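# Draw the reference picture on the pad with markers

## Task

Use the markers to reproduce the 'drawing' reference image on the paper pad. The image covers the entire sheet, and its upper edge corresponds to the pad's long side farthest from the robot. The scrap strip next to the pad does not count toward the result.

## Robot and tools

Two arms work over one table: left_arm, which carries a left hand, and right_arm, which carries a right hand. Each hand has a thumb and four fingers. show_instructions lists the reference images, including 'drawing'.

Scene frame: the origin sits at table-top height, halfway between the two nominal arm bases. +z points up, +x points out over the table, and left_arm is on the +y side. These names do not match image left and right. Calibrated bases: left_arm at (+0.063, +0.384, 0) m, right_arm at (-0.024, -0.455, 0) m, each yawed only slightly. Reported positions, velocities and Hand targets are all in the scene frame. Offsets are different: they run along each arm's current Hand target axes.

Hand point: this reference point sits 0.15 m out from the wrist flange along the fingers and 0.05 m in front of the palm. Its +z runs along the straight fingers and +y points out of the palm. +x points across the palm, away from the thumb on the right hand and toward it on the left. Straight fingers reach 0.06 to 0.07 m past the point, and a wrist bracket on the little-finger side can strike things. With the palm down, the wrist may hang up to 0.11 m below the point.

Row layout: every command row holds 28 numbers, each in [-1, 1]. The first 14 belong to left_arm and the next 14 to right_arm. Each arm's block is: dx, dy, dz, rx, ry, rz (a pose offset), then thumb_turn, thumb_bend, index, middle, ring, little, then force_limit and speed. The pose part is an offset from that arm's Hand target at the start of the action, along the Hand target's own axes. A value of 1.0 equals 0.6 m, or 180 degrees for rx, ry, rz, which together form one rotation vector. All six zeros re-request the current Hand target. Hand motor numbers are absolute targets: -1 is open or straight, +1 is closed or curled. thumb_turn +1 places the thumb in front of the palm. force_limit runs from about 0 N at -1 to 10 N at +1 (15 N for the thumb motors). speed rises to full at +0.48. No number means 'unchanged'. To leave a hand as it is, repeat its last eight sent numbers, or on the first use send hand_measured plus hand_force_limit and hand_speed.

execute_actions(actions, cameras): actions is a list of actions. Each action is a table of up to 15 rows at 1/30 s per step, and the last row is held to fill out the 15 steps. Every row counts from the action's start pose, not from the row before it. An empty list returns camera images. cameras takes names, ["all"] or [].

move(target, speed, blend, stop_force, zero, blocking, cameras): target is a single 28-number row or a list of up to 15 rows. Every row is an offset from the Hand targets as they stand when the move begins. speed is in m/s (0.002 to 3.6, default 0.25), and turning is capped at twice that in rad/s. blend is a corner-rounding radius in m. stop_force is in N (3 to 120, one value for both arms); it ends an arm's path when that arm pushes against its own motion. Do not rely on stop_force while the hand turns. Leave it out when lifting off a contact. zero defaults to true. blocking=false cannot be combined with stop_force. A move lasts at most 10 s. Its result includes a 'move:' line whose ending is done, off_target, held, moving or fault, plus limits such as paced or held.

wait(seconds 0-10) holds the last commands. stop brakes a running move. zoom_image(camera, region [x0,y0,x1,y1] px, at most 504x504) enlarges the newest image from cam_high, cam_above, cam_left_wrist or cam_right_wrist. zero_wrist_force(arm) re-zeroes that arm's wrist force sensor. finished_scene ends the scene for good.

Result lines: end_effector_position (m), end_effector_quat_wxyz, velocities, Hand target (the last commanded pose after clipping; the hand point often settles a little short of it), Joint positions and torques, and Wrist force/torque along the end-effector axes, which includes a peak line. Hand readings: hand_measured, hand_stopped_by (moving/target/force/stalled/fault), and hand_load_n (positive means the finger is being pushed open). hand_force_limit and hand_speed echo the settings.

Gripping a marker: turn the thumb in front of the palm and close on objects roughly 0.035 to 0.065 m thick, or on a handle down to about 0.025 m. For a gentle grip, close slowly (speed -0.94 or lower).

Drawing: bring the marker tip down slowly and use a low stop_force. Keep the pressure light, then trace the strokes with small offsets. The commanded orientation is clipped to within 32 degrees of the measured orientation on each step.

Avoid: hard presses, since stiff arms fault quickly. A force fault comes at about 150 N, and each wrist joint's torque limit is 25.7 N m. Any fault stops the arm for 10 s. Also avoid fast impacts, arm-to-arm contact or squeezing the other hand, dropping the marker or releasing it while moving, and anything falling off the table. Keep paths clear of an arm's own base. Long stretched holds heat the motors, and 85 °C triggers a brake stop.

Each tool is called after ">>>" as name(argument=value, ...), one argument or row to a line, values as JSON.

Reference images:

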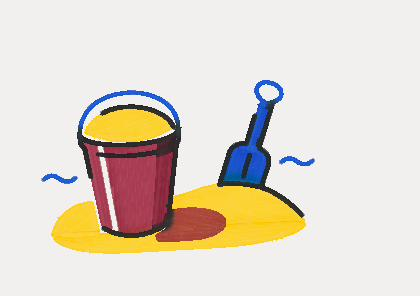

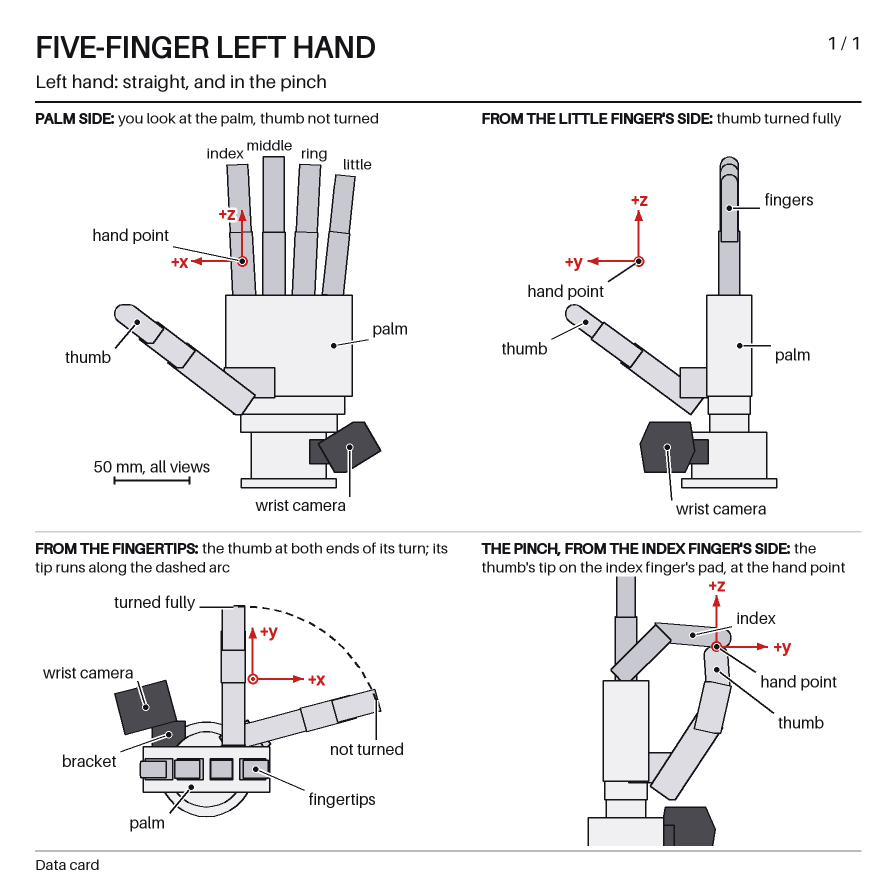

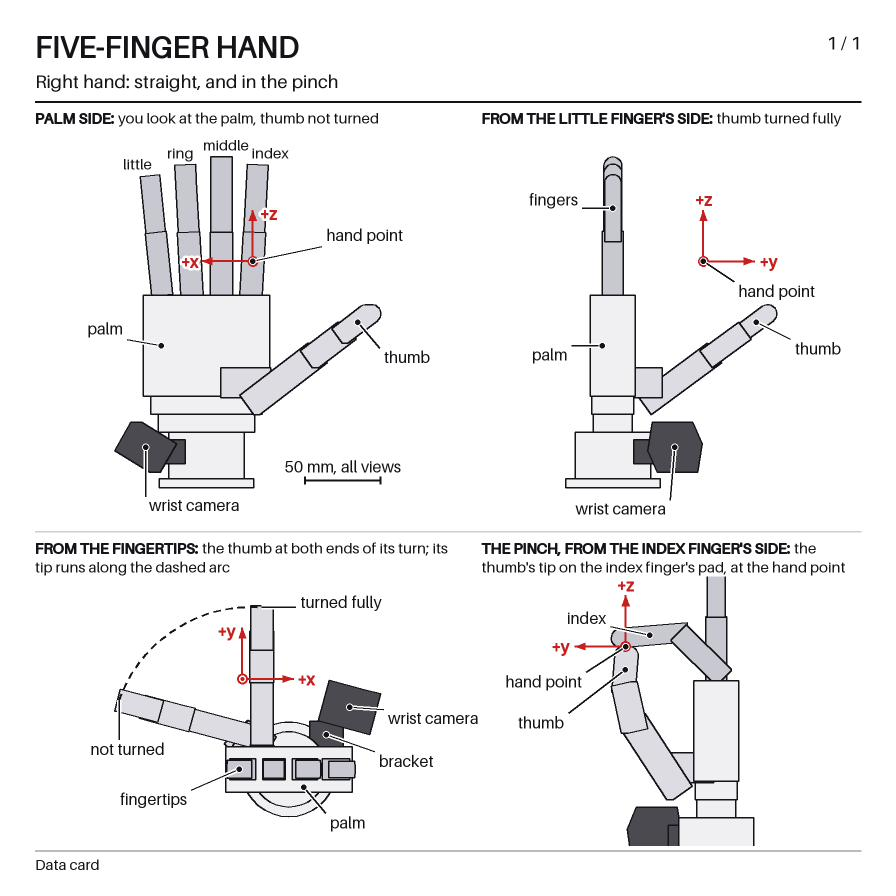

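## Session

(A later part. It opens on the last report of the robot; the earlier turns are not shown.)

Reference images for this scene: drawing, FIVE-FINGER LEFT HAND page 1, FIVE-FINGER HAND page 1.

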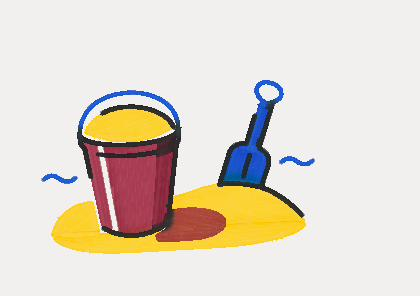

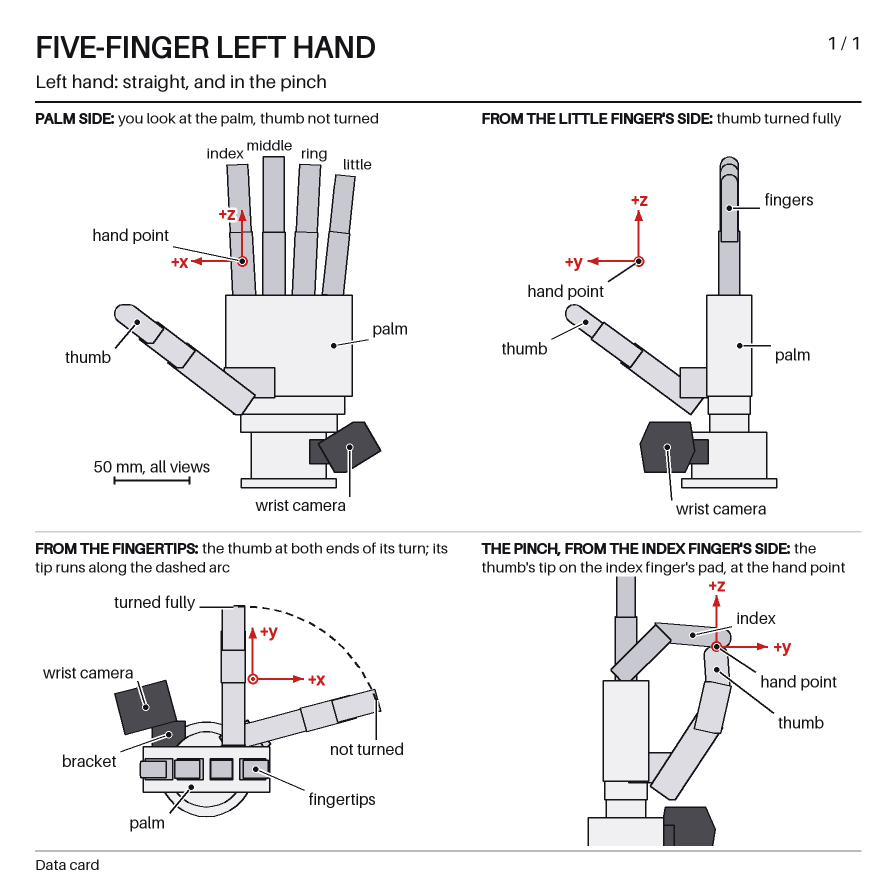

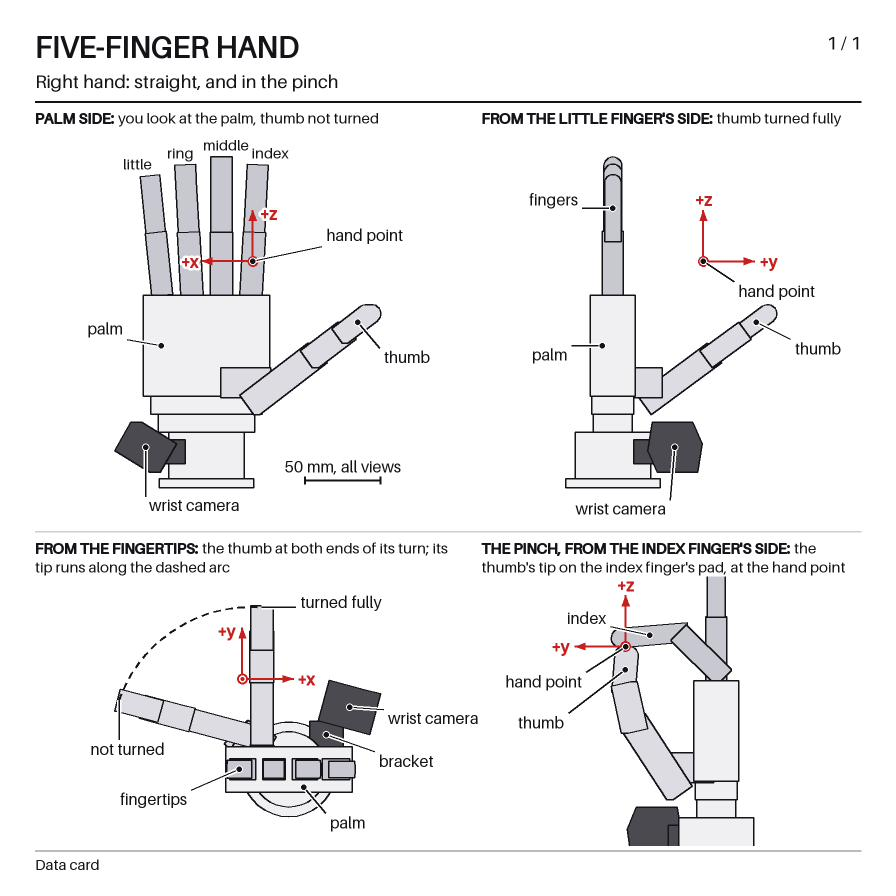

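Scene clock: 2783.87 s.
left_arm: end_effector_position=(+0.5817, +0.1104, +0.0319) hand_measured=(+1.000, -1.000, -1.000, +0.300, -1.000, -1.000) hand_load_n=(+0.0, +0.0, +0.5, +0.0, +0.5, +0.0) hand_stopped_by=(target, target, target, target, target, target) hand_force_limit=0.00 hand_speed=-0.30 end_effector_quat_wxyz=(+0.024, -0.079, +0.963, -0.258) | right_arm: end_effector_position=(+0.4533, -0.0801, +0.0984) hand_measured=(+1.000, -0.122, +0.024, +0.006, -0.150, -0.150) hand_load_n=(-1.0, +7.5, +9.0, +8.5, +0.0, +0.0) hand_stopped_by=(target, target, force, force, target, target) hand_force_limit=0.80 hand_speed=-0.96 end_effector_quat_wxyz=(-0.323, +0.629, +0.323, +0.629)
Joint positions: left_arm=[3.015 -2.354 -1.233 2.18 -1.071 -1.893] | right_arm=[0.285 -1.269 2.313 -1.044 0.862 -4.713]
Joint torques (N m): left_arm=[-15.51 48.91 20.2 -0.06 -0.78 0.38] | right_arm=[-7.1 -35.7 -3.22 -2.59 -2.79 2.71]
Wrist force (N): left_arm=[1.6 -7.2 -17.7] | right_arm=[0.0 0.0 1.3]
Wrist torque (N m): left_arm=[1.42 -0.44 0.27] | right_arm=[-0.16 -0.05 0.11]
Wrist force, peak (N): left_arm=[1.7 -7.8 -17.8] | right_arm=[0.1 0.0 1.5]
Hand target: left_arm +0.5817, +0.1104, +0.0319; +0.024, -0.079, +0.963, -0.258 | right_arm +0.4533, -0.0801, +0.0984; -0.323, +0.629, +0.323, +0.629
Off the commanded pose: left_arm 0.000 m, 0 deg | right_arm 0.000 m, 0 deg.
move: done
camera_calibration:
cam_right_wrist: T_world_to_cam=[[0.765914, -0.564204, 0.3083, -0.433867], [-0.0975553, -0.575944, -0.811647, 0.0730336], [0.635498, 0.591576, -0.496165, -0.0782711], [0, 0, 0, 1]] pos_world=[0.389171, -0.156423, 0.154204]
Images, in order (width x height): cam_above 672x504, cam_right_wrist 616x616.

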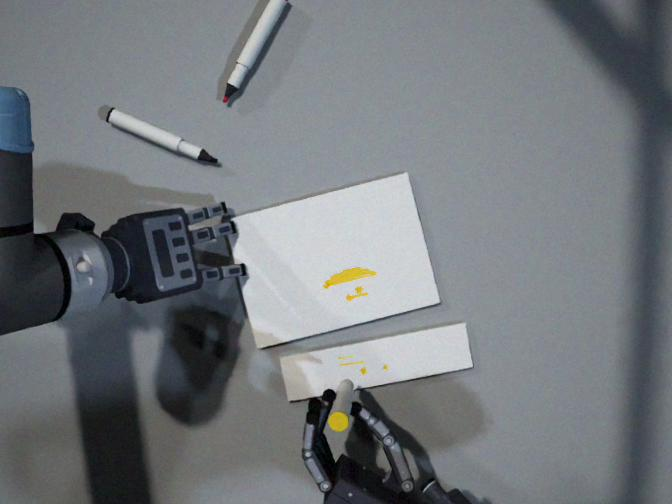

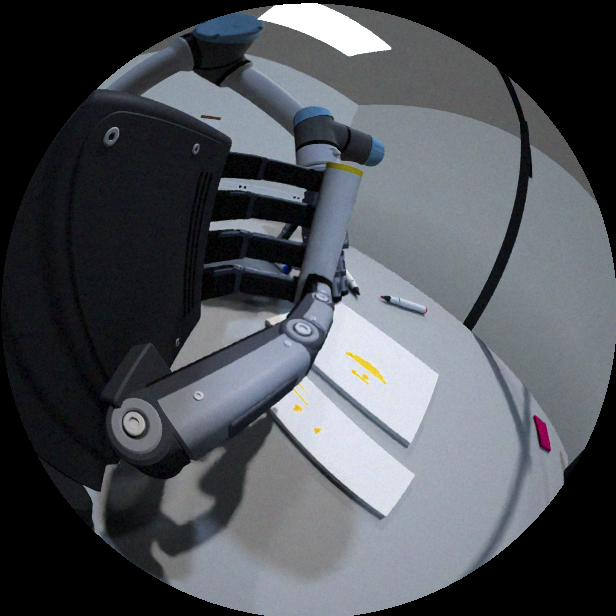

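>>> move(
  target=[0,0,0,0,0,0,1,-1,-1,0.3,-1,-1,0.0,-0.3,0.036,0.3873,-0.235,-0.2356,0.2356,0.4587,1,-0.12,0.4,0.4,-0.15,-0.15,0.8,-0.96],
  cameras=["cam_above", "cam_right_wrist", "cam_high"],
  speed=0.2,
)

Scene clock: 2830.77 s.
left_arm: end_effector_position=(+0.5817, +0.1104, +0.0319) hand_measured=(+1.000, -1.000, -1.000, +0.300, -1.000, -1.000) hand_load_n=(+0.0, -0.5, +0.5, +0.0, +0.5, +0.0) hand_stopped_by=(target, target, target, target, target, target) hand_force_limit=0.00 hand_speed=-0.30 end_effector_quat_wxyz=(+0.024, -0.079, +0.963, -0.258) | right_arm: end_effector_position=(+0.5602, -0.3301, +0.1202) hand_measured=(+1.000, -0.122, +0.024, +0.006, -0.150, -0.150) hand_load_n=(-1.5, +7.5, +9.0, +8.5, +0.0, +0.0) hand_stopped_by=(target, target, force, force, target, target) hand_force_limit=0.80 hand_speed=-0.96 end_effector_quat_wxyz=(+0.500, -0.500, +0.500, -0.500)
Joint positions: left_arm=[3.015 -2.354 -1.233 2.18 -1.071 -1.893] | right_arm=[-0.076 -1.407 2.285 -0.877 1.451 -3.142]
Joint torques (N m): left_arm=[-14.69 49.53 20.49 0.36 -0.76 0.19] | right_arm=[8.76 -17.4 -7.26 -2.79 -2.72 -1.1]
Wrist force (N): left_arm=[1.4 -7.6 -17.3] | right_arm=[-1.2 0.6 0.4]
Wrist torque (N m): left_arm=[1.34 -0.41 0.28] | right_arm=[-0.03 0.28 0.03]
Wrist force, peak (N): left_arm=[1.9 -7.5 -18.0] | right_arm=[-0.1 -0.1 1.7]
Hand target: left_arm +0.5817, +0.1104, +0.0319; +0.024, -0.079, +0.963, -0.258 | right_arm +0.5601, -0.3301, +0.1201; +0.500, -0.500, +0.500, -0.500
Off the commanded pose: left_arm 0.000 m, 0 deg | right_arm 0.000 m, 0 deg.
move: done
camera_calibration:
cam_right_wrist: T_world_to_cam=[[-0.0128796, -0.309047, -0.950959, 0.00835795], [-0.524482, 0.811797, -0.256718, 0.587767], [0.851324, 0.495455, -0.172545, -0.178939], [0, 0, 0, 1]] pos_world=[0.460716, -0.385908, 0.127963]
Images, in order (width x height): cam_high 672x504, cam_above 672x504, cam_right_wrist 616x616.

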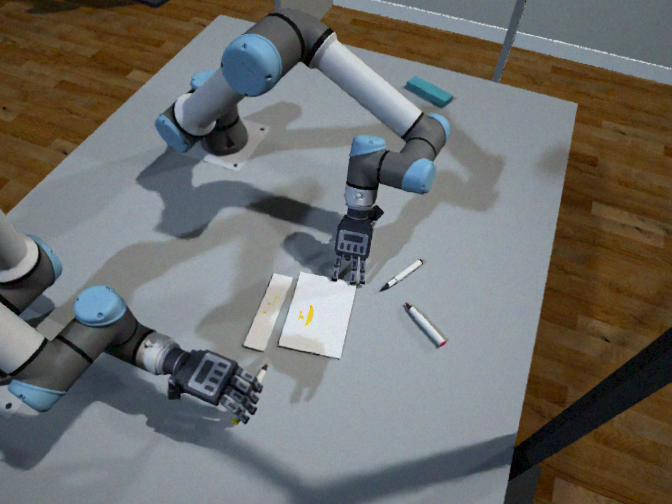

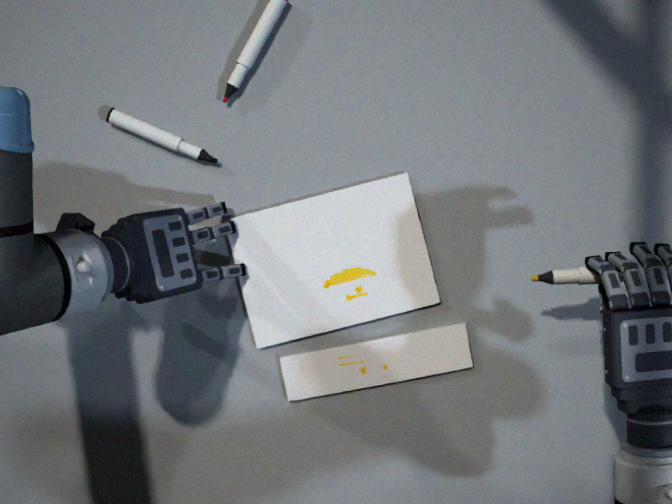

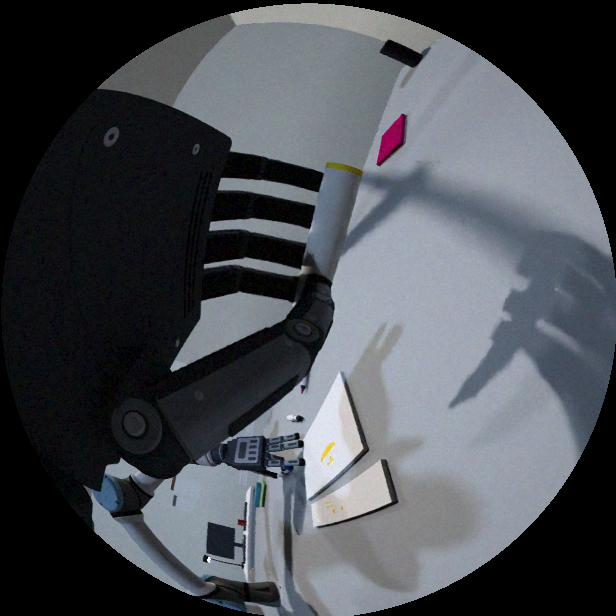

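>>> move(
  target=[
    [0,0,0,0,0,0,1,-1,-1,0.3,-1,-1,0.0,-0.3,0,0.1417,0,0,0,0,1,-0.12,0.4,0.4,-0.15,-0.15,0.8,-0.96],
    [0,0,0,0,0,0,1,-1,-1,0.3,-1,-1,0.0,-0.3,0,0.1745,0,0,0,0,1,-0.12,0.4,0.4,-0.15,-0.15,0.8,-0.96],
  ],
  cameras=["cam_above", "cam_right_wrist"],
  speed=[0.1, 0.01],
  stop_force=6,
)

Scene clock: 2846.50 s.
left_arm: end_effector_position=(+0.5817, +0.1104, +0.0319) hand_measured=(+1.000, -1.000, -1.000, +0.300, -1.000, -1.000) hand_load_n=(+0.0, +0.0, +0.5, +0.0, +0.5, -0.5) hand_stopped_by=(target, target, target, target, target, target) hand_force_limit=0.00 hand_speed=-0.30 end_effector_quat_wxyz=(+0.024, -0.079, +0.963, -0.258) | right_arm: end_effector_position=(+0.5601, -0.3301, +0.0174) hand_measured=(+1.000, -0.122, +0.024, +0.006, -0.150, -0.150) hand_load_n=(-1.0, +5.5, +10.5, +8.5, +0.0, +0.0) hand_stopped_by=(target, target, force, force, target, target) hand_force_limit=0.80 hand_speed=-0.96 end_effector_quat_wxyz=(+0.500, -0.500, +0.500, -0.500)
Joint positions: left_arm=[3.015 -2.354 -1.233 2.18 -1.071 -1.893] | right_arm=[-0.076 -1.122 2.34 -1.218 1.45 -3.142]
Joint torques (N m): left_arm=[-15.67 49.58 19.3 0.47 -0.74 0.01] | right_arm=[8.35 -35.68 -5.38 1.89 0.86 2.29]
Wrist force (N): left_arm=[1.8 -7.7 -17.8] | right_arm=[0.1 -3.9 1.0]
Wrist torque (N m): left_arm=[1.35 -0.49 0.30] | right_arm=[-0.05 0.29 0.08]
Wrist force, peak (N): left_arm=[1.5 -7.9 -17.8] | right_arm=[1.9 -7.4 1.1]
Hand target: left_arm +0.5817, +0.1104, +0.0319; +0.024, -0.079, +0.963, -0.258 | right_arm +0.5601, -0.3301, +0.0174; +0.500, -0.500, +0.500, -0.500 (not the last commanded pose)
Off the commanded pose: left_arm 0.000 m, 0 deg | right_arm 0.002 m, 0 deg.
move: contact (right_arm); path passed 1 of 2 targets
camera_calibration:
cam_right_wrist: T_world_to_cam=[[-0.0130681, -0.308874, -0.951013, -0.0893405], [-0.524613, 0.811797, -0.25645, 0.561403], [0.85124, 0.495563, -0.172648, -0.196611], [0, 0, 0, 1]] pos_world=[0.460715, -0.385907, 0.0250634]
Images, in order (width x height): cam_above 672x504, cam_right_wrist 616x616.

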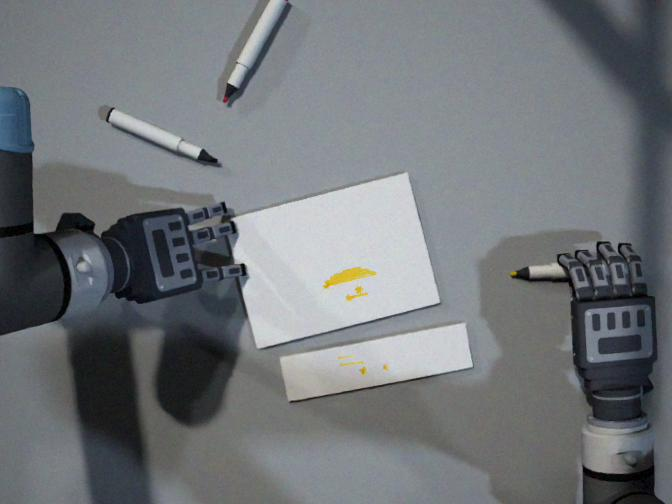

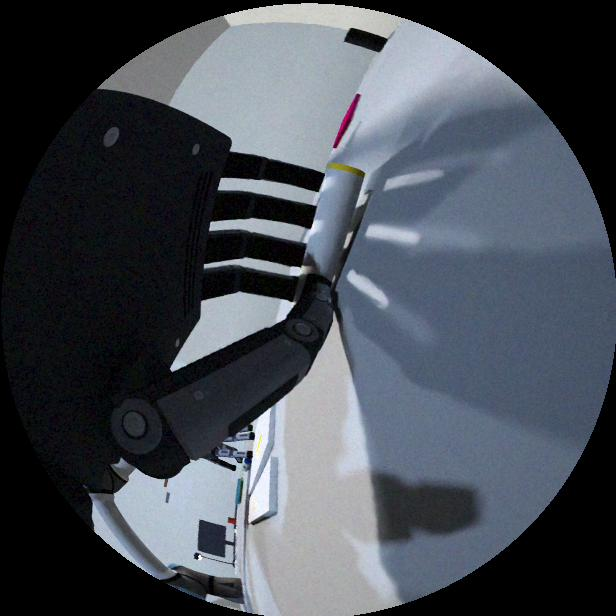

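>>> move(
  target=[0,0,0,0,0,0,1,-1,-1,0.3,-1,-1,0.0,-0.3,0,0,0,0,0,0,1,-0.12,-0.45,-0.45,-0.45,-0.45,0.0,-0.8],
  cameras=["cam_above", "cam_right_wrist"],
)

>>> zoom_image(
  camera="cam_right_wrist",
  region=[200, 150, 480, 430],
)

Scene clock: 2862.67 s.
left_arm: end_effector_position=(+0.5817, +0.1104, +0.0319) hand_measured=(+1.000, -1.000, -1.000, +0.300, -1.000, -1.000) hand_load_n=(+0.0, +0.0, +0.5, +0.5, +0.5, +0.0) hand_stopped_by=(target, target, target, target, target, target) hand_force_limit=0.00 hand_speed=-0.30 end_effector_quat_wxyz=(+0.024, -0.079, +0.963, -0.258) | right_arm: end_effector_position=(+0.5601, -0.3301, +0.0174) hand_measured=(+1.000, -0.120, -0.450, -0.450, -0.450, -0.450) hand_load_n=(+0.0, +0.0, +0.0, +0.0, +0.0, +0.0) hand_stopped_by=(target, target, target, target, target, target) hand_force_limit=0.00 hand_speed=-0.80 end_effector_quat_wxyz=(+0.500, -0.500, +0.500, -0.500)
Joint positions: left_arm=[3.015 -2.354 -1.233 2.18 -1.071 -1.893] | right_arm=[-0.076 -1.122 2.34 -1.218 1.45 -3.142]
Joint torques (N m): left_arm=[-15.9 50.09 19.35 0.68 -0.77 -0.07] | right_arm=[4.9 -35.37 -9.56 -2.42 0.41 1.7]
Wrist force (N): left_arm=[1.5 -7.5 -17.7] | right_arm=[-1.1 0.5 0.4]
Wrist torque (N m): left_arm=[1.38 -0.43 0.28] | right_arm=[-0.07 0.23 0.02]
Wrist force, peak (N): left_arm=[1.7 -7.5 -17.9] | right_arm=[0.5 -4.3 0.5]
Hand target: left_arm +0.5817, +0.1104, +0.0319; +0.024, -0.079, +0.963, -0.258 | right_arm +0.5601, -0.3301, +0.0174; +0.500, -0.500, +0.500, -0.500
Off the commanded pose: left_arm 0.000 m, 0 deg | right_arm 0.000 m, 0 deg.
move: done
camera_calibration:
cam_right_wrist: T_world_to_cam=[[-0.0130409, -0.30886, -0.951018, -0.0893474], [-0.524683, 0.811756, -0.256437, 0.561419], [0.851198, 0.495638, -0.172639, -0.196562], [0, 0, 0, 1]] pos_world=[0.460715, -0.385907, 0.0250634]
Images, in order (width x height): cam_above 672x504, cam_right_wrist 616x616.

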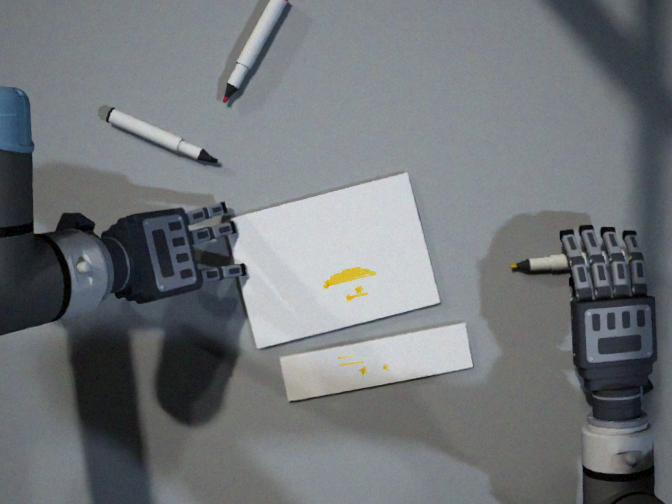

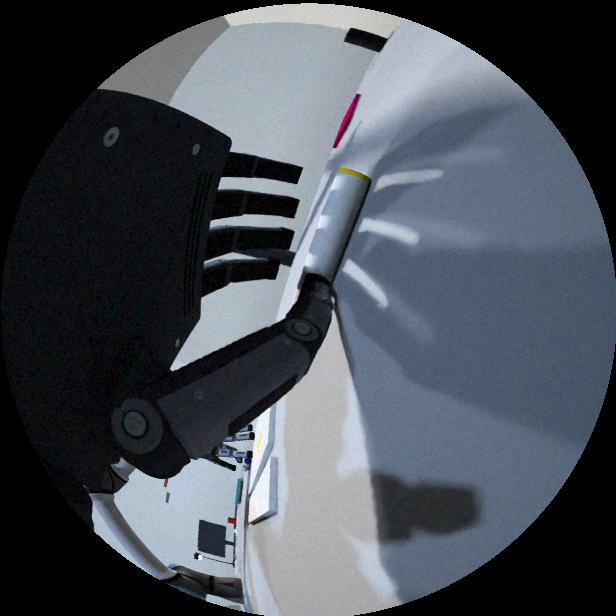

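Scaled by 1.800 from the camera's 616x616 image, which has a finer 880x880 frame.

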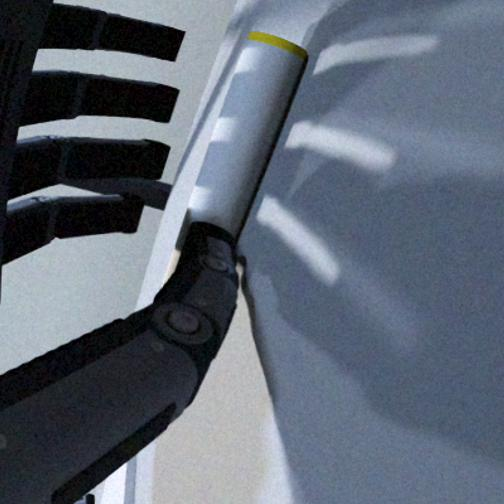

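>>> move(
  target=[
    [0,0,0,0,0,0,1,-1,-1,0.3,-1,-1,0.0,-0.3,0,0,-0.0067,0,0,0,1,-0.12,-0.45,-0.45,-0.45,-0.45,0.0,-0.8],
    [0,0,0,0,0,0,1,-1,-1,0.3,-1,-1,0.0,-0.3,-0.05,0,-0.0067,0,0,0,1,-0.12,-0.45,-0.45,-0.45,-0.45,0.0,-0.8],
    [0,0,0,0,0,0,1,-1,-1,0.3,-1,-1,0.0,-0.3,-0.05,0.004,-0.0067,0,0,0,1,-0.12,-0.45,-0.45,-0.45,-0.45,0.0,-0.8],
  ],
  cameras=["cam_above", "cam_right_wrist"],
  speed=[0.05, 0.05, 0.02],
)

>>> zoom_image(
  camera="cam_above",
  region=[490, 210, 672, 350],
)

>>> zoom_image(
  camera="cam_right_wrist",
  region=[200, 150, 480, 430],
)

Scene clock: 2877.47 s.
left_arm: end_effector_position=(+0.5817, +0.1104, +0.0319) hand_measured=(+1.000, -1.000, -1.000, +0.300, -1.000, -1.000) hand_load_n=(+0.0, +0.0, +0.5, +0.0, +0.5, +0.0) hand_stopped_by=(target, target, target, target, target, target) hand_force_limit=0.00 hand_speed=-0.30 end_effector_quat_wxyz=(+0.024, -0.079, +0.963, -0.258) | right_arm: end_effector_position=(+0.5561, -0.3001, +0.0149) hand_measured=(+1.000, -0.120, -0.450, -0.450, -0.450, -0.450) hand_load_n=(+0.0, +0.5, +0.0, +0.0, +0.0, -0.5) hand_stopped_by=(target, target, target, target, target, target) hand_force_limit=0.00 hand_speed=-0.80 end_effector_quat_wxyz=(+0.500, -0.500, +0.500, -0.500)
Joint positions: left_arm=[3.015 -2.354 -1.233 2.18 -1.071 -1.893] | right_arm=[0.016 -1.108 2.325 -1.217 1.542 -3.142]
Joint torques (N m): left_arm=[-14.74 49.84 19.54 0.68 -0.75 -0.39] | right_arm=[-5.11 -38.47 -1.02 0.89 -2.76 1.7]
Wrist force (N): left_arm=[1.7 -7.3 -17.6] | right_arm=[-1.3 0.4 0.3]
Wrist torque (N m): left_arm=[1.40 -0.46 0.28] | right_arm=[-0.07 0.27 -0.01]
Wrist force, peak (N): left_arm=[1.4 -7.6 -18.1] | right_arm=[-1.8 0.8 0.4]
Hand target: left_arm +0.5817, +0.1104, +0.0319; +0.024, -0.079, +0.963, -0.258 | right_arm +0.5561, -0.3001, +0.0150; +0.500, -0.500, +0.500, -0.500
Off the commanded pose: left_arm 0.000 m, 0 deg | right_arm 0.000 m, 0 deg.
move: done
camera_calibration:
cam_right_wrist: T_world_to_cam=[[-0.0128563, -0.308857, -0.951021, -0.0824994], [-0.524571, 0.811793, -0.256549, 0.534317], [0.851269, 0.49558, -0.172454, -0.2085], [0, 0, 0, 1]] pos_world=[0.456716, -0.355907, 0.0226634]
Images, in order (width x height): cam_above 672x504, cam_right_wrist 616x616.

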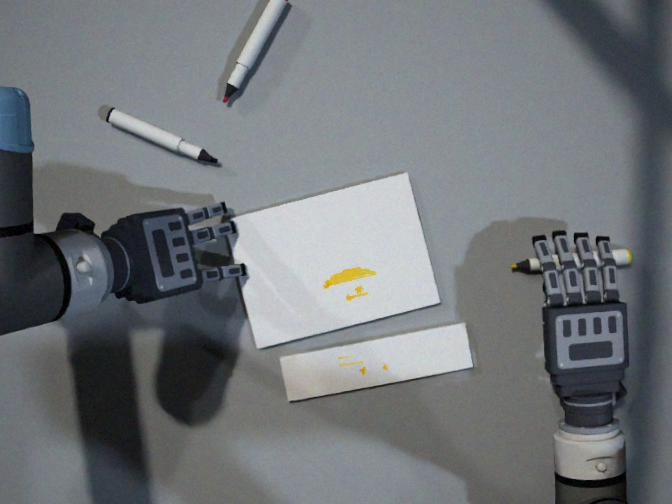

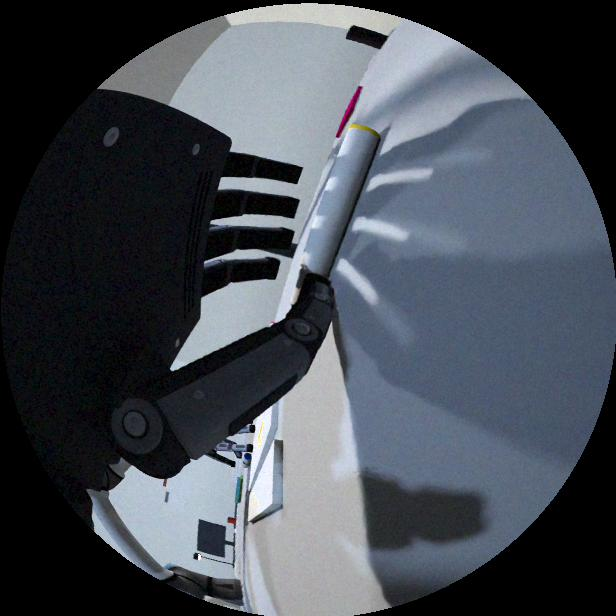

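Scaled by 2.769.

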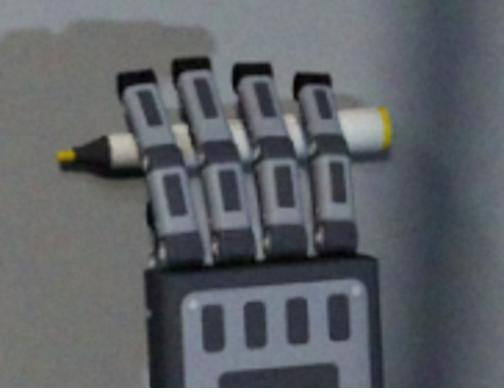

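Scaled by 1.800 from the camera's 616x616 image, which has a finer 880x880 frame.

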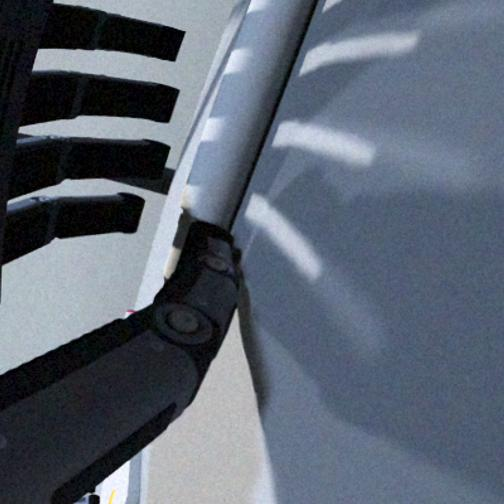

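>>> move(
  target=[0,0,0,0,0,0,1,-1,-1,0.3,-1,-1,0.0,-0.3,0,0,0,0,-0.0278,0,1,-0.12,-0.45,-0.45,-0.45,-0.45,0.0,-0.8],
  cameras=[],
  speed=0.05,
)

>>> move(
  target=[0,0,0,0,0,0,1,-1,-1,0.3,-1,-1,0.0,-0.3,0,0,0,0,0,0,1,-0.12,0.5,0.5,-0.45,-0.45,0.4,-0.94],
  cameras=["cam_above", "cam_right_wrist"],
)

>>> zoom_image(
  camera="cam_above",
  region=[490, 210, 672, 350],
)

>>> zoom_image(
  camera="cam_right_wrist",
  region=[200, 150, 480, 430],
)

Scene clock: 2900.60 s.
left_arm: end_effector_position=(+0.5817, +0.1104, +0.0319) hand_measured=(+1.000, -1.000, -1.000, +0.300, -1.000, -1.000) hand_load_n=(+0.0, +0.0, +0.5, +0.0, +0.5, -0.5) hand_stopped_by=(target, target, target, target, target, target) hand_force_limit=0.00 hand_speed=-0.30 end_effector_quat_wxyz=(+0.024, -0.079, +0.963, -0.258) | right_arm: end_effector_position=(+0.5561, -0.3002, +0.0150) hand_measured=(+1.000, -0.120, -0.450, -0.450, -0.450, -0.450) hand_load_n=(+0.0, +0.0, -0.5, +0.0, +0.0, -0.5) hand_stopped_by=(target, target, target, target, target, target) hand_force_limit=0.00 hand_speed=-0.80 end_effector_quat_wxyz=(+0.521, -0.522, +0.478, -0.478)
Joint positions: left_arm=[3.015 -2.354 -1.233 2.18 -1.071 -1.893] | right_arm=[-0.051 -1.112 2.335 -1.222 1.389 -3.142]
Joint torques (N m): left_arm=[-15.45 49.51 19.87 0.71 -0.73 -0.27] | right_arm=[8.02 -35.65 -5.64 -3.49 2.83 -1.75]
Wrist force (N): left_arm=[1.3 -7.6 -17.7] | right_arm=[-1.6 0.0 0.3]
Wrist torque (N m): left_arm=[1.36 -0.40 0.27] | right_arm=[-0.12 0.31 -0.03]
Wrist force, peak (N): left_arm=[1.8 -7.7 -17.9] | right_arm=[-1.7 0.4 0.6]
Hand target: left_arm +0.5817, +0.1104, +0.0319; +0.024, -0.079, +0.963, -0.258 | right_arm +0.5561, -0.3001, +0.0150; +0.521, -0.522, +0.478, -0.478
Off the commanded pose: left_arm 0.000 m, 0 deg | right_arm 0.000 m, 0 deg.
move: done
No camera images: "cameras" was empty.

Scene clock: 2903.77 s.
left_arm: end_effector_position=(+0.5817, +0.1104, +0.0319) hand_measured=(+1.000, -1.000, -1.000, +0.300, -1.000, -1.000) hand_load_n=(+0.0, +0.0, +0.5, +0.0, +0.5, +0.0) hand_stopped_by=(target, target, target, target, target, target) hand_force_limit=0.00 hand_speed=-0.30 end_effector_quat_wxyz=(+0.024, -0.079, +0.963, -0.258) | right_arm: end_effector_position=(+0.5561, -0.3001, +0.0150) hand_measured=(+1.000, -0.120, +0.044, +0.004, -0.450, -0.450) hand_load_n=(-4.5, +2.5, +8.0, +6.5, +0.0, +0.0) hand_stopped_by=(target, target, force, force, target, target) hand_force_limit=0.40 hand_speed=-0.94 end_effector_quat_wxyz=(+0.521, -0.522, +0.478, -0.478)
Joint positions: left_arm=[3.015 -2.354 -1.233 2.18 -1.071 -1.893] | right_arm=[-0.051 -1.112 2.335 -1.222 1.389 -3.142]
Joint torques (N m): left_arm=[-15.26 49.75 19.32 0.69 -0.56 -0.41] | right_arm=[5.91 -23.13 -13.61 -0.28 -0.19 2.39]
Wrist force (N): left_arm=[1.6 -7.4 -17.7] | right_arm=[-4.1 -5.2 1.6]
Wrist torque (N m): left_arm=[1.39 -0.45 0.28] | right_arm=[-0.07 0.25 -0.08]
Wrist force, peak (N): left_arm=[1.6 -7.7 -17.9] | right_arm=[-4.2 -5.4 1.5]
Hand target: left_arm +0.5817, +0.1104, +0.0319; +0.024, -0.079, +0.963, -0.258 | right_arm +0.5561, -0.3001, +0.0150; +0.521, -0.522, +0.478, -0.478
Off the commanded pose: left_arm 0.000 m, 0 deg | right_arm 0.000 m, 0 deg.
move: done
camera_calibration:
cam_right_wrist: T_world_to_cam=[[0.0139246, -0.308828, -0.951016, -0.0973811], [-0.59347, 0.762912, -0.256433, 0.557869], [0.804735, 0.56797, -0.172657, -0.160908], [0, 0, 0, 1]] pos_world=[0.461923, -0.364288, 0.0226634]
Images, in order (width x height): cam_above 672x504, cam_right_wrist 616x616.

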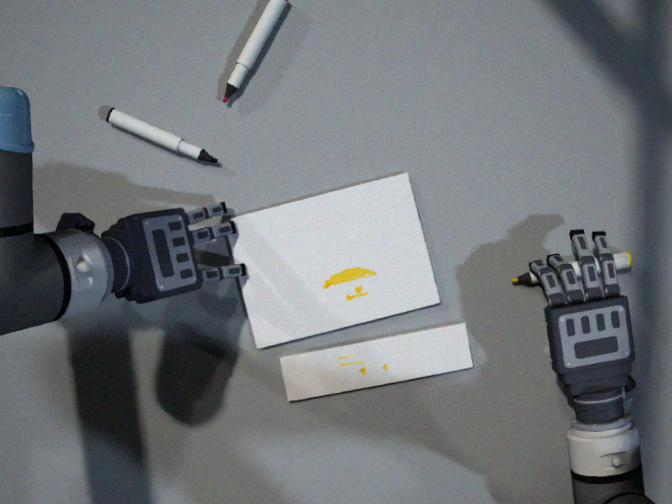

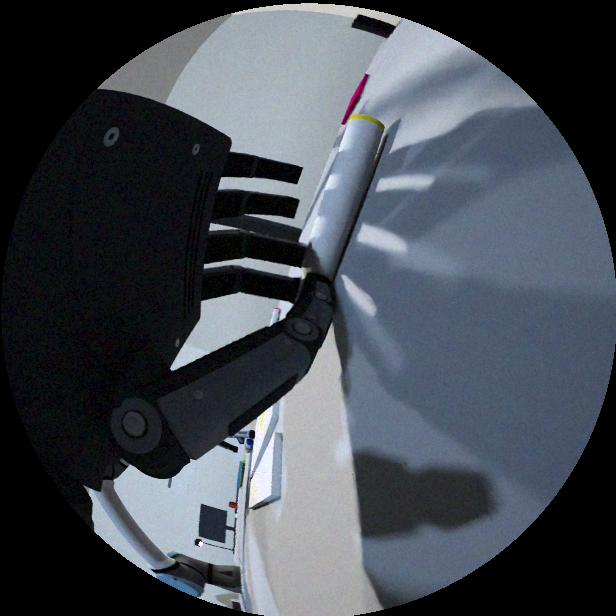

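Scaled by 2.769.

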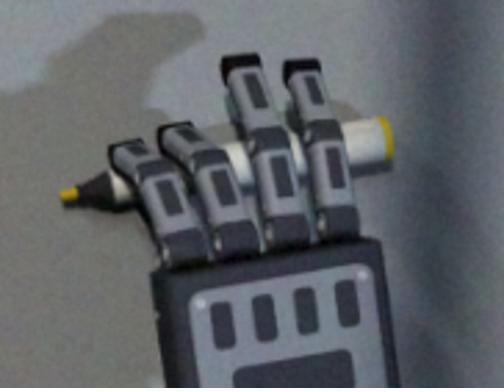

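Scaled by 1.800 from the camera's 616x616 image, which has a finer 880x880 frame.

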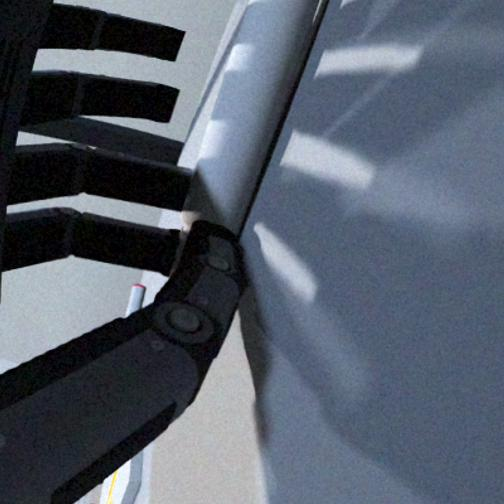

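>>> move(
  target=[0,0,0,0,0,0,1,-1,-1,0.3,-1,-1,0.0,-0.3,0,-0.15,0,0,0,0,1,-0.12,0.5,0.5,-0.45,-0.45,0.4,-0.94],
  cameras=[],
  speed=0.06,
)

>>> move(
  target=[0,0,0,0,0,0,1,-1,-1,0.3,-1,-1,0.0,-0.3,0,0,0,0,0,0,1,-0.12,0.35,0.35,-0.15,-0.15,0.8,-0.96],
  cameras=["cam_right_wrist"],
)

Scene clock: 2917.20 s.
left_arm: end_effector_position=(+0.5817, +0.1104, +0.0319) hand_measured=(+1.000, -1.000, -1.000, +0.300, -1.000, -1.000) hand_load_n=(+0.0, +0.0, +0.5, +0.0, +0.5, +0.0) hand_stopped_by=(target, target, target, target, target, target) hand_force_limit=0.00 hand_speed=-0.30 end_effector_quat_wxyz=(+0.024, -0.079, +0.963, -0.258) | right_arm: end_effector_position=(+0.5562, -0.3001, +0.1050) hand_measured=(+1.000, -0.122, +0.044, +0.004, -0.450, -0.450) hand_load_n=(-3.0, +4.5, +5.0, +5.5, +0.0, +0.0) hand_stopped_by=(target, target, force, force, target, target) hand_force_limit=0.40 hand_speed=-0.94 end_effector_quat_wxyz=(+0.521, -0.522, +0.478, -0.478)
Joint positions: left_arm=[3.015 -2.354 -1.233 2.18 -1.071 -1.893] | right_arm=[-0.05 -1.366 2.293 -0.927 1.389 -3.142]
Joint torques (N m): left_arm=[-15.86 49.54 19.26 0.54 -0.8 -0.59] | right_arm=[5.63 -19.65 -6.64 -3.68 2.24 0.68]
Wrist force (N): left_arm=[2.0 -7.5 -17.2] | right_arm=[-1.5 0.2 0.0]
Wrist torque (N m): left_arm=[1.36 -0.48 0.30] | right_arm=[-0.05 0.31 0.00]
Wrist force, peak (N): left_arm=[1.7 -7.7 -17.8] | right_arm=[-4.2 -5.6 1.5]
Hand target: left_arm +0.5817, +0.1104, +0.0319; +0.024, -0.079, +0.963, -0.258 | right_arm +0.5561, -0.3001, +0.1050; +0.521, -0.522, +0.478, -0.478
Off the commanded pose: left_arm 0.000 m, 0 deg | right_arm 0.000 m, 0 deg.
move: done
No camera images: "cameras" was empty.

Scene clock: 2920.07 s.
left_arm: end_effector_position=(+0.5817, +0.1104, +0.0319) hand_measured=(+1.000, -1.000, -1.000, +0.300, -1.000, -1.000) hand_load_n=(+0.0, +0.0, +0.5, +0.0, +0.0, +0.0) hand_stopped_by=(target, target, target, target, target, target) hand_force_limit=0.00 hand_speed=-0.30 end_effector_quat_wxyz=(+0.024, -0.079, +0.963, -0.258) | right_arm: end_effector_position=(+0.5561, -0.3001, +0.1050) hand_measured=(+1.000, -0.122, +0.062, +0.014, -0.150, -0.150) hand_load_n=(-4.5, +6.5, +8.0, +8.5, +0.0, +0.0) hand_stopped_by=(target, target, force, force, target, target) hand_force_limit=0.80 hand_speed=-0.96 end_effector_quat_wxyz=(+0.521, -0.522, +0.478, -0.478)
Joint positions: left_arm=[3.015 -2.354 -1.233 2.18 -1.071 -1.893] | right_arm=[-0.05 -1.366 2.293 -0.927 1.389 -3.142]
Joint torques (N m): left_arm=[-15.28 49.53 19.52 0.62 -0.73 -0.62] | right_arm=[-6.49 -14.83 -7.21 -0.27 -2.16 -2.31]
Wrist force (N): left_arm=[1.8 -7.5 -17.4] | right_arm=[-1.3 0.3 0.0]
Wrist torque (N m): left_arm=[1.36 -0.46 0.29] | right_arm=[-0.03 0.27 0.02]
Wrist force, peak (N): left_arm=[1.6 -7.6 -18.1] | right_arm=[-1.7 0.4 0.2]
Hand target: left_arm +0.5817, +0.1104, +0.0319; +0.024, -0.079, +0.963, -0.258 | right_arm +0.5561, -0.3001, +0.1050; +0.521, -0.522, +0.478, -0.478
Off the commanded pose: left_arm 0.000 m, 0 deg | right_arm 0.000 m, 0 deg.
move: done
camera_calibration:
cam_right_wrist: T_world_to_cam=[[0.0139246, -0.308828, -0.951016, -0.0117897], [-0.59347, 0.762912, -0.256433, 0.580948], [0.804735, 0.56797, -0.172657, -0.145369], [0, 0, 0, 1]] pos_world=[0.461923, -0.364288, 0.112663]
Images, in order (width x height): cam_right_wrist 616x616.

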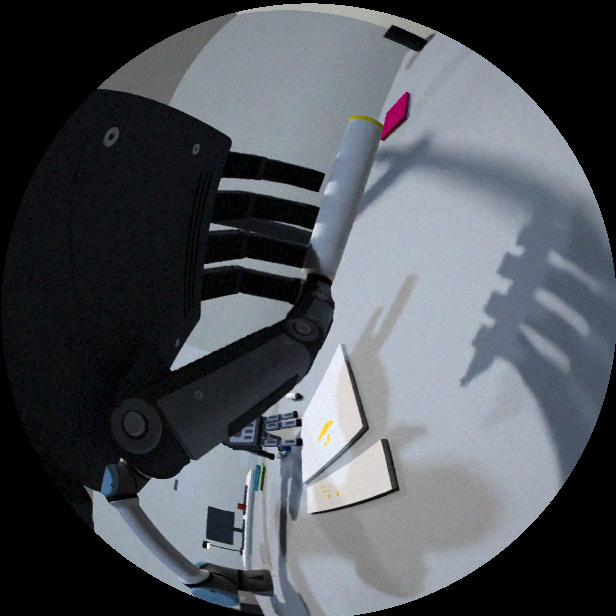

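>>> move(
  target=[0,0,0,0,0,0,1,-1,-1,0.3,-1,-1,0.0,-0.3,-0.3397,0.0417,0.0263,0.2143,-0.2143,-0.466,1,-0.12,0.35,0.35,-0.15,-0.15,0.8,-0.96],
  cameras=["cam_above", "cam_high"],
  speed=0.15,
)

>>> zoom_image(
  camera="cam_above",
  region=[250, 220, 450, 420],
)

>>> zoom_image(
  camera="cam_high",
  region=[180, 220, 360, 380],
)

Scene clock: 2953.37 s.
left_arm: end_effector_position=(+0.5817, +0.1104, +0.0319) hand_measured=(+1.000, -1.000, -1.000, +0.300, -1.000, -1.000) hand_load_n=(+0.0, +0.0, +0.5, +0.0, +0.5, +0.0) hand_stopped_by=(target, target, target, target, target, target) hand_force_limit=0.00 hand_speed=-0.30 end_effector_quat_wxyz=(+0.024, -0.079, +0.963, -0.258) | right_arm: end_effector_position=(+0.5540, -0.0956, +0.0798) hand_measured=(+1.000, -0.122, +0.062, +0.014, -0.150, -0.150) hand_load_n=(-4.5, +6.5, +8.5, +8.5, +0.0, +0.0) hand_stopped_by=(target, target, force, force, target, target) hand_force_limit=0.80 hand_speed=-0.96 end_effector_quat_wxyz=(-0.323, +0.629, +0.323, +0.629)
Joint positions: left_arm=[3.015 -2.354 -1.233 2.18 -1.071 -1.893] | right_arm=[0.19 -1.095 2.094 -0.998 0.767 -4.713]
Joint torques (N m): left_arm=[-14.47 48.92 18.42 0.62 -0.73 -0.93] | right_arm=[-7.49 -43.09 -5.03 -2.75 2.84 0.07]
Wrist force (N): left_arm=[1.5 -7.6 -17.7] | right_arm=[0.1 0.0 1.3]
Wrist torque (N m): left_arm=[1.35 -0.43 0.28] | right_arm=[-0.13 -0.03 0.07]
Wrist force, peak (N): left_arm=[1.5 -7.8 -17.9] | right_arm=[-1.8 0.1 0.1]
Hand target: left_arm +0.5817, +0.1104, +0.0319; +0.024, -0.079, +0.963, -0.258 | right_arm +0.5540, -0.0957, +0.0798; -0.323, +0.629, +0.323, +0.629
Off the commanded pose: left_arm 0.000 m, 0 deg | right_arm 0.000 m, 0 deg.
move: done
Images, in order (width x height): cam_high 672x504, cam_above 672x504.

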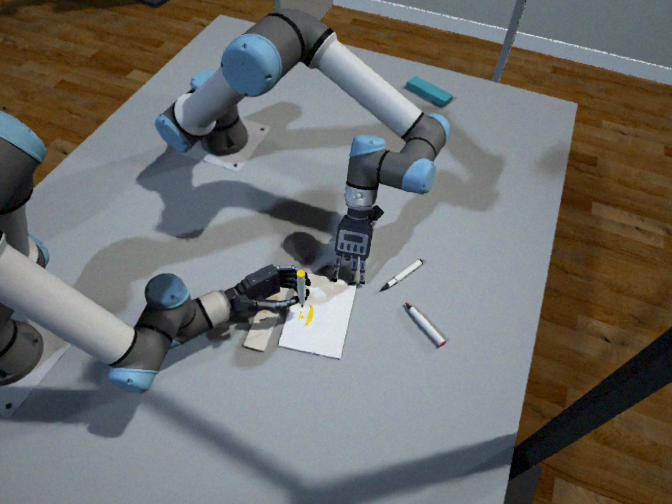

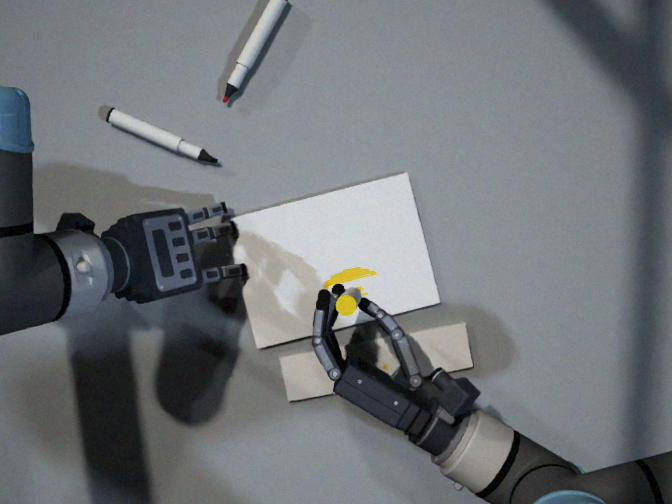

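Scaled by 2.520.

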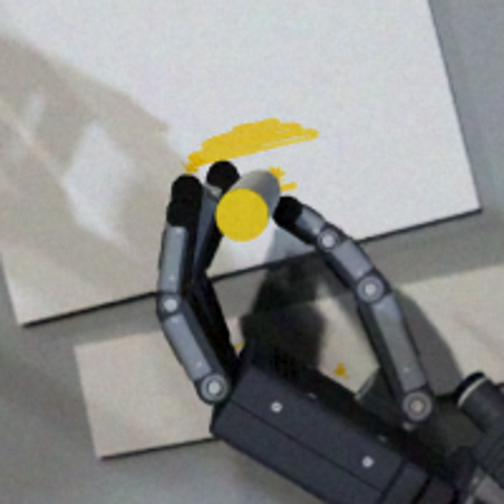

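Scaled by 2.800.

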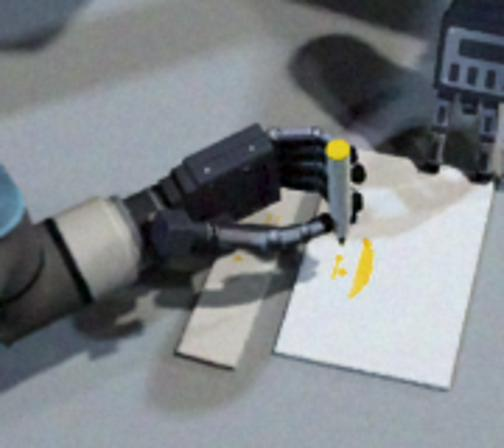

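>>> move(
  target=[
    [0,0,0,0,0,0,1,-1,-1,0.3,-1,-1,0.0,-0.3,-0.048,0,0,0,0,0,1,-0.12,0.35,0.35,-0.15,-0.15,0.8,-0.96],
    [0,0,0,0,0,0,1,-1,-1,0.3,-1,-1,0.0,-0.3,-0.085,0,0,0,0,0,1,-0.12,0.35,0.35,-0.15,-0.15,0.8,-0.96],
  ],
  cameras=["cam_high"],
  speed=[0.08, 0.006],
  stop_force=3,
)

Scene clock: 2976.47 s.
left_arm: end_effector_position=(+0.5817, +0.1104, +0.0319) hand_measured=(+1.000, -1.000, -1.000, +0.300, -1.000, -1.000) hand_load_n=(+0.0, +0.0, +0.5, +0.0, +0.5, -0.5) hand_stopped_by=(target, target, target, target, target, target) hand_force_limit=0.00 hand_speed=-0.30 end_effector_quat_wxyz=(+0.024, -0.079, +0.963, -0.258) | right_arm: end_effector_position=(+0.5540, -0.0957, +0.0362) hand_measured=(+1.000, -0.122, +0.062, +0.014, -0.150, -0.150) hand_load_n=(-4.5, +6.0, +8.0, +9.0, +0.0, +0.0) hand_stopped_by=(target, target, force, force, target, target) hand_force_limit=0.80 hand_speed=-0.96 end_effector_quat_wxyz=(-0.323, +0.629, +0.323, +0.629)
Joint positions: left_arm=[3.015 -2.354 -1.233 2.18 -1.071 -1.893] | right_arm=[0.189 -0.992 2.103 -1.11 0.767 -4.713]
Joint torques (N m): left_arm=[-14.49 49.99 19.7 0.68 -0.78 -1.19] | right_arm=[7.73 -43.28 -1.95 1.82 -2.41 2.91]
Wrist force (N): left_arm=[1.8 -7.4 -17.8] | right_arm=[2.8 -0.8 1.3]
Wrist torque (N m): left_arm=[1.39 -0.48 0.29] | right_arm=[-0.16 0.00 0.09]
Wrist force, peak (N): left_arm=[1.6 -7.5 -18.0] | right_arm=[4.9 -0.7 1.8]
Hand target: left_arm +0.5817, +0.1104, +0.0319; +0.024, -0.079, +0.963, -0.258 | right_arm +0.5540, -0.0957, +0.0362; -0.323, +0.629, +0.323, +0.629 (not the last commanded pose)
Off the commanded pose: left_arm 0.000 m, 0 deg | right_arm 0.007 m, 0 deg.
move: contact (right_arm); path passed 1 of 2 targets
Images, in order (width x height): cam_high 672x504.

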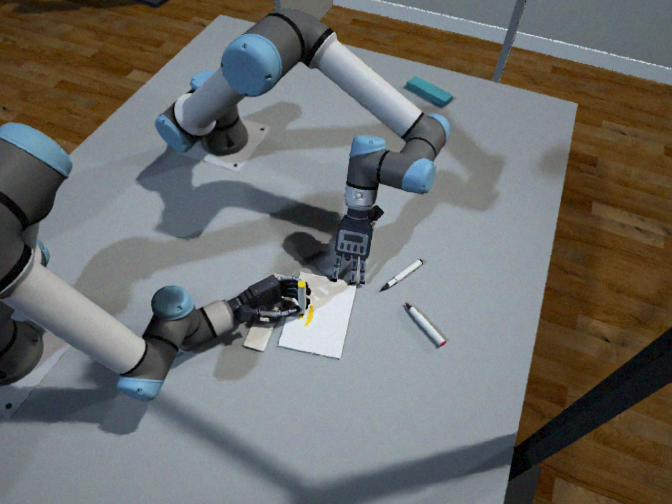

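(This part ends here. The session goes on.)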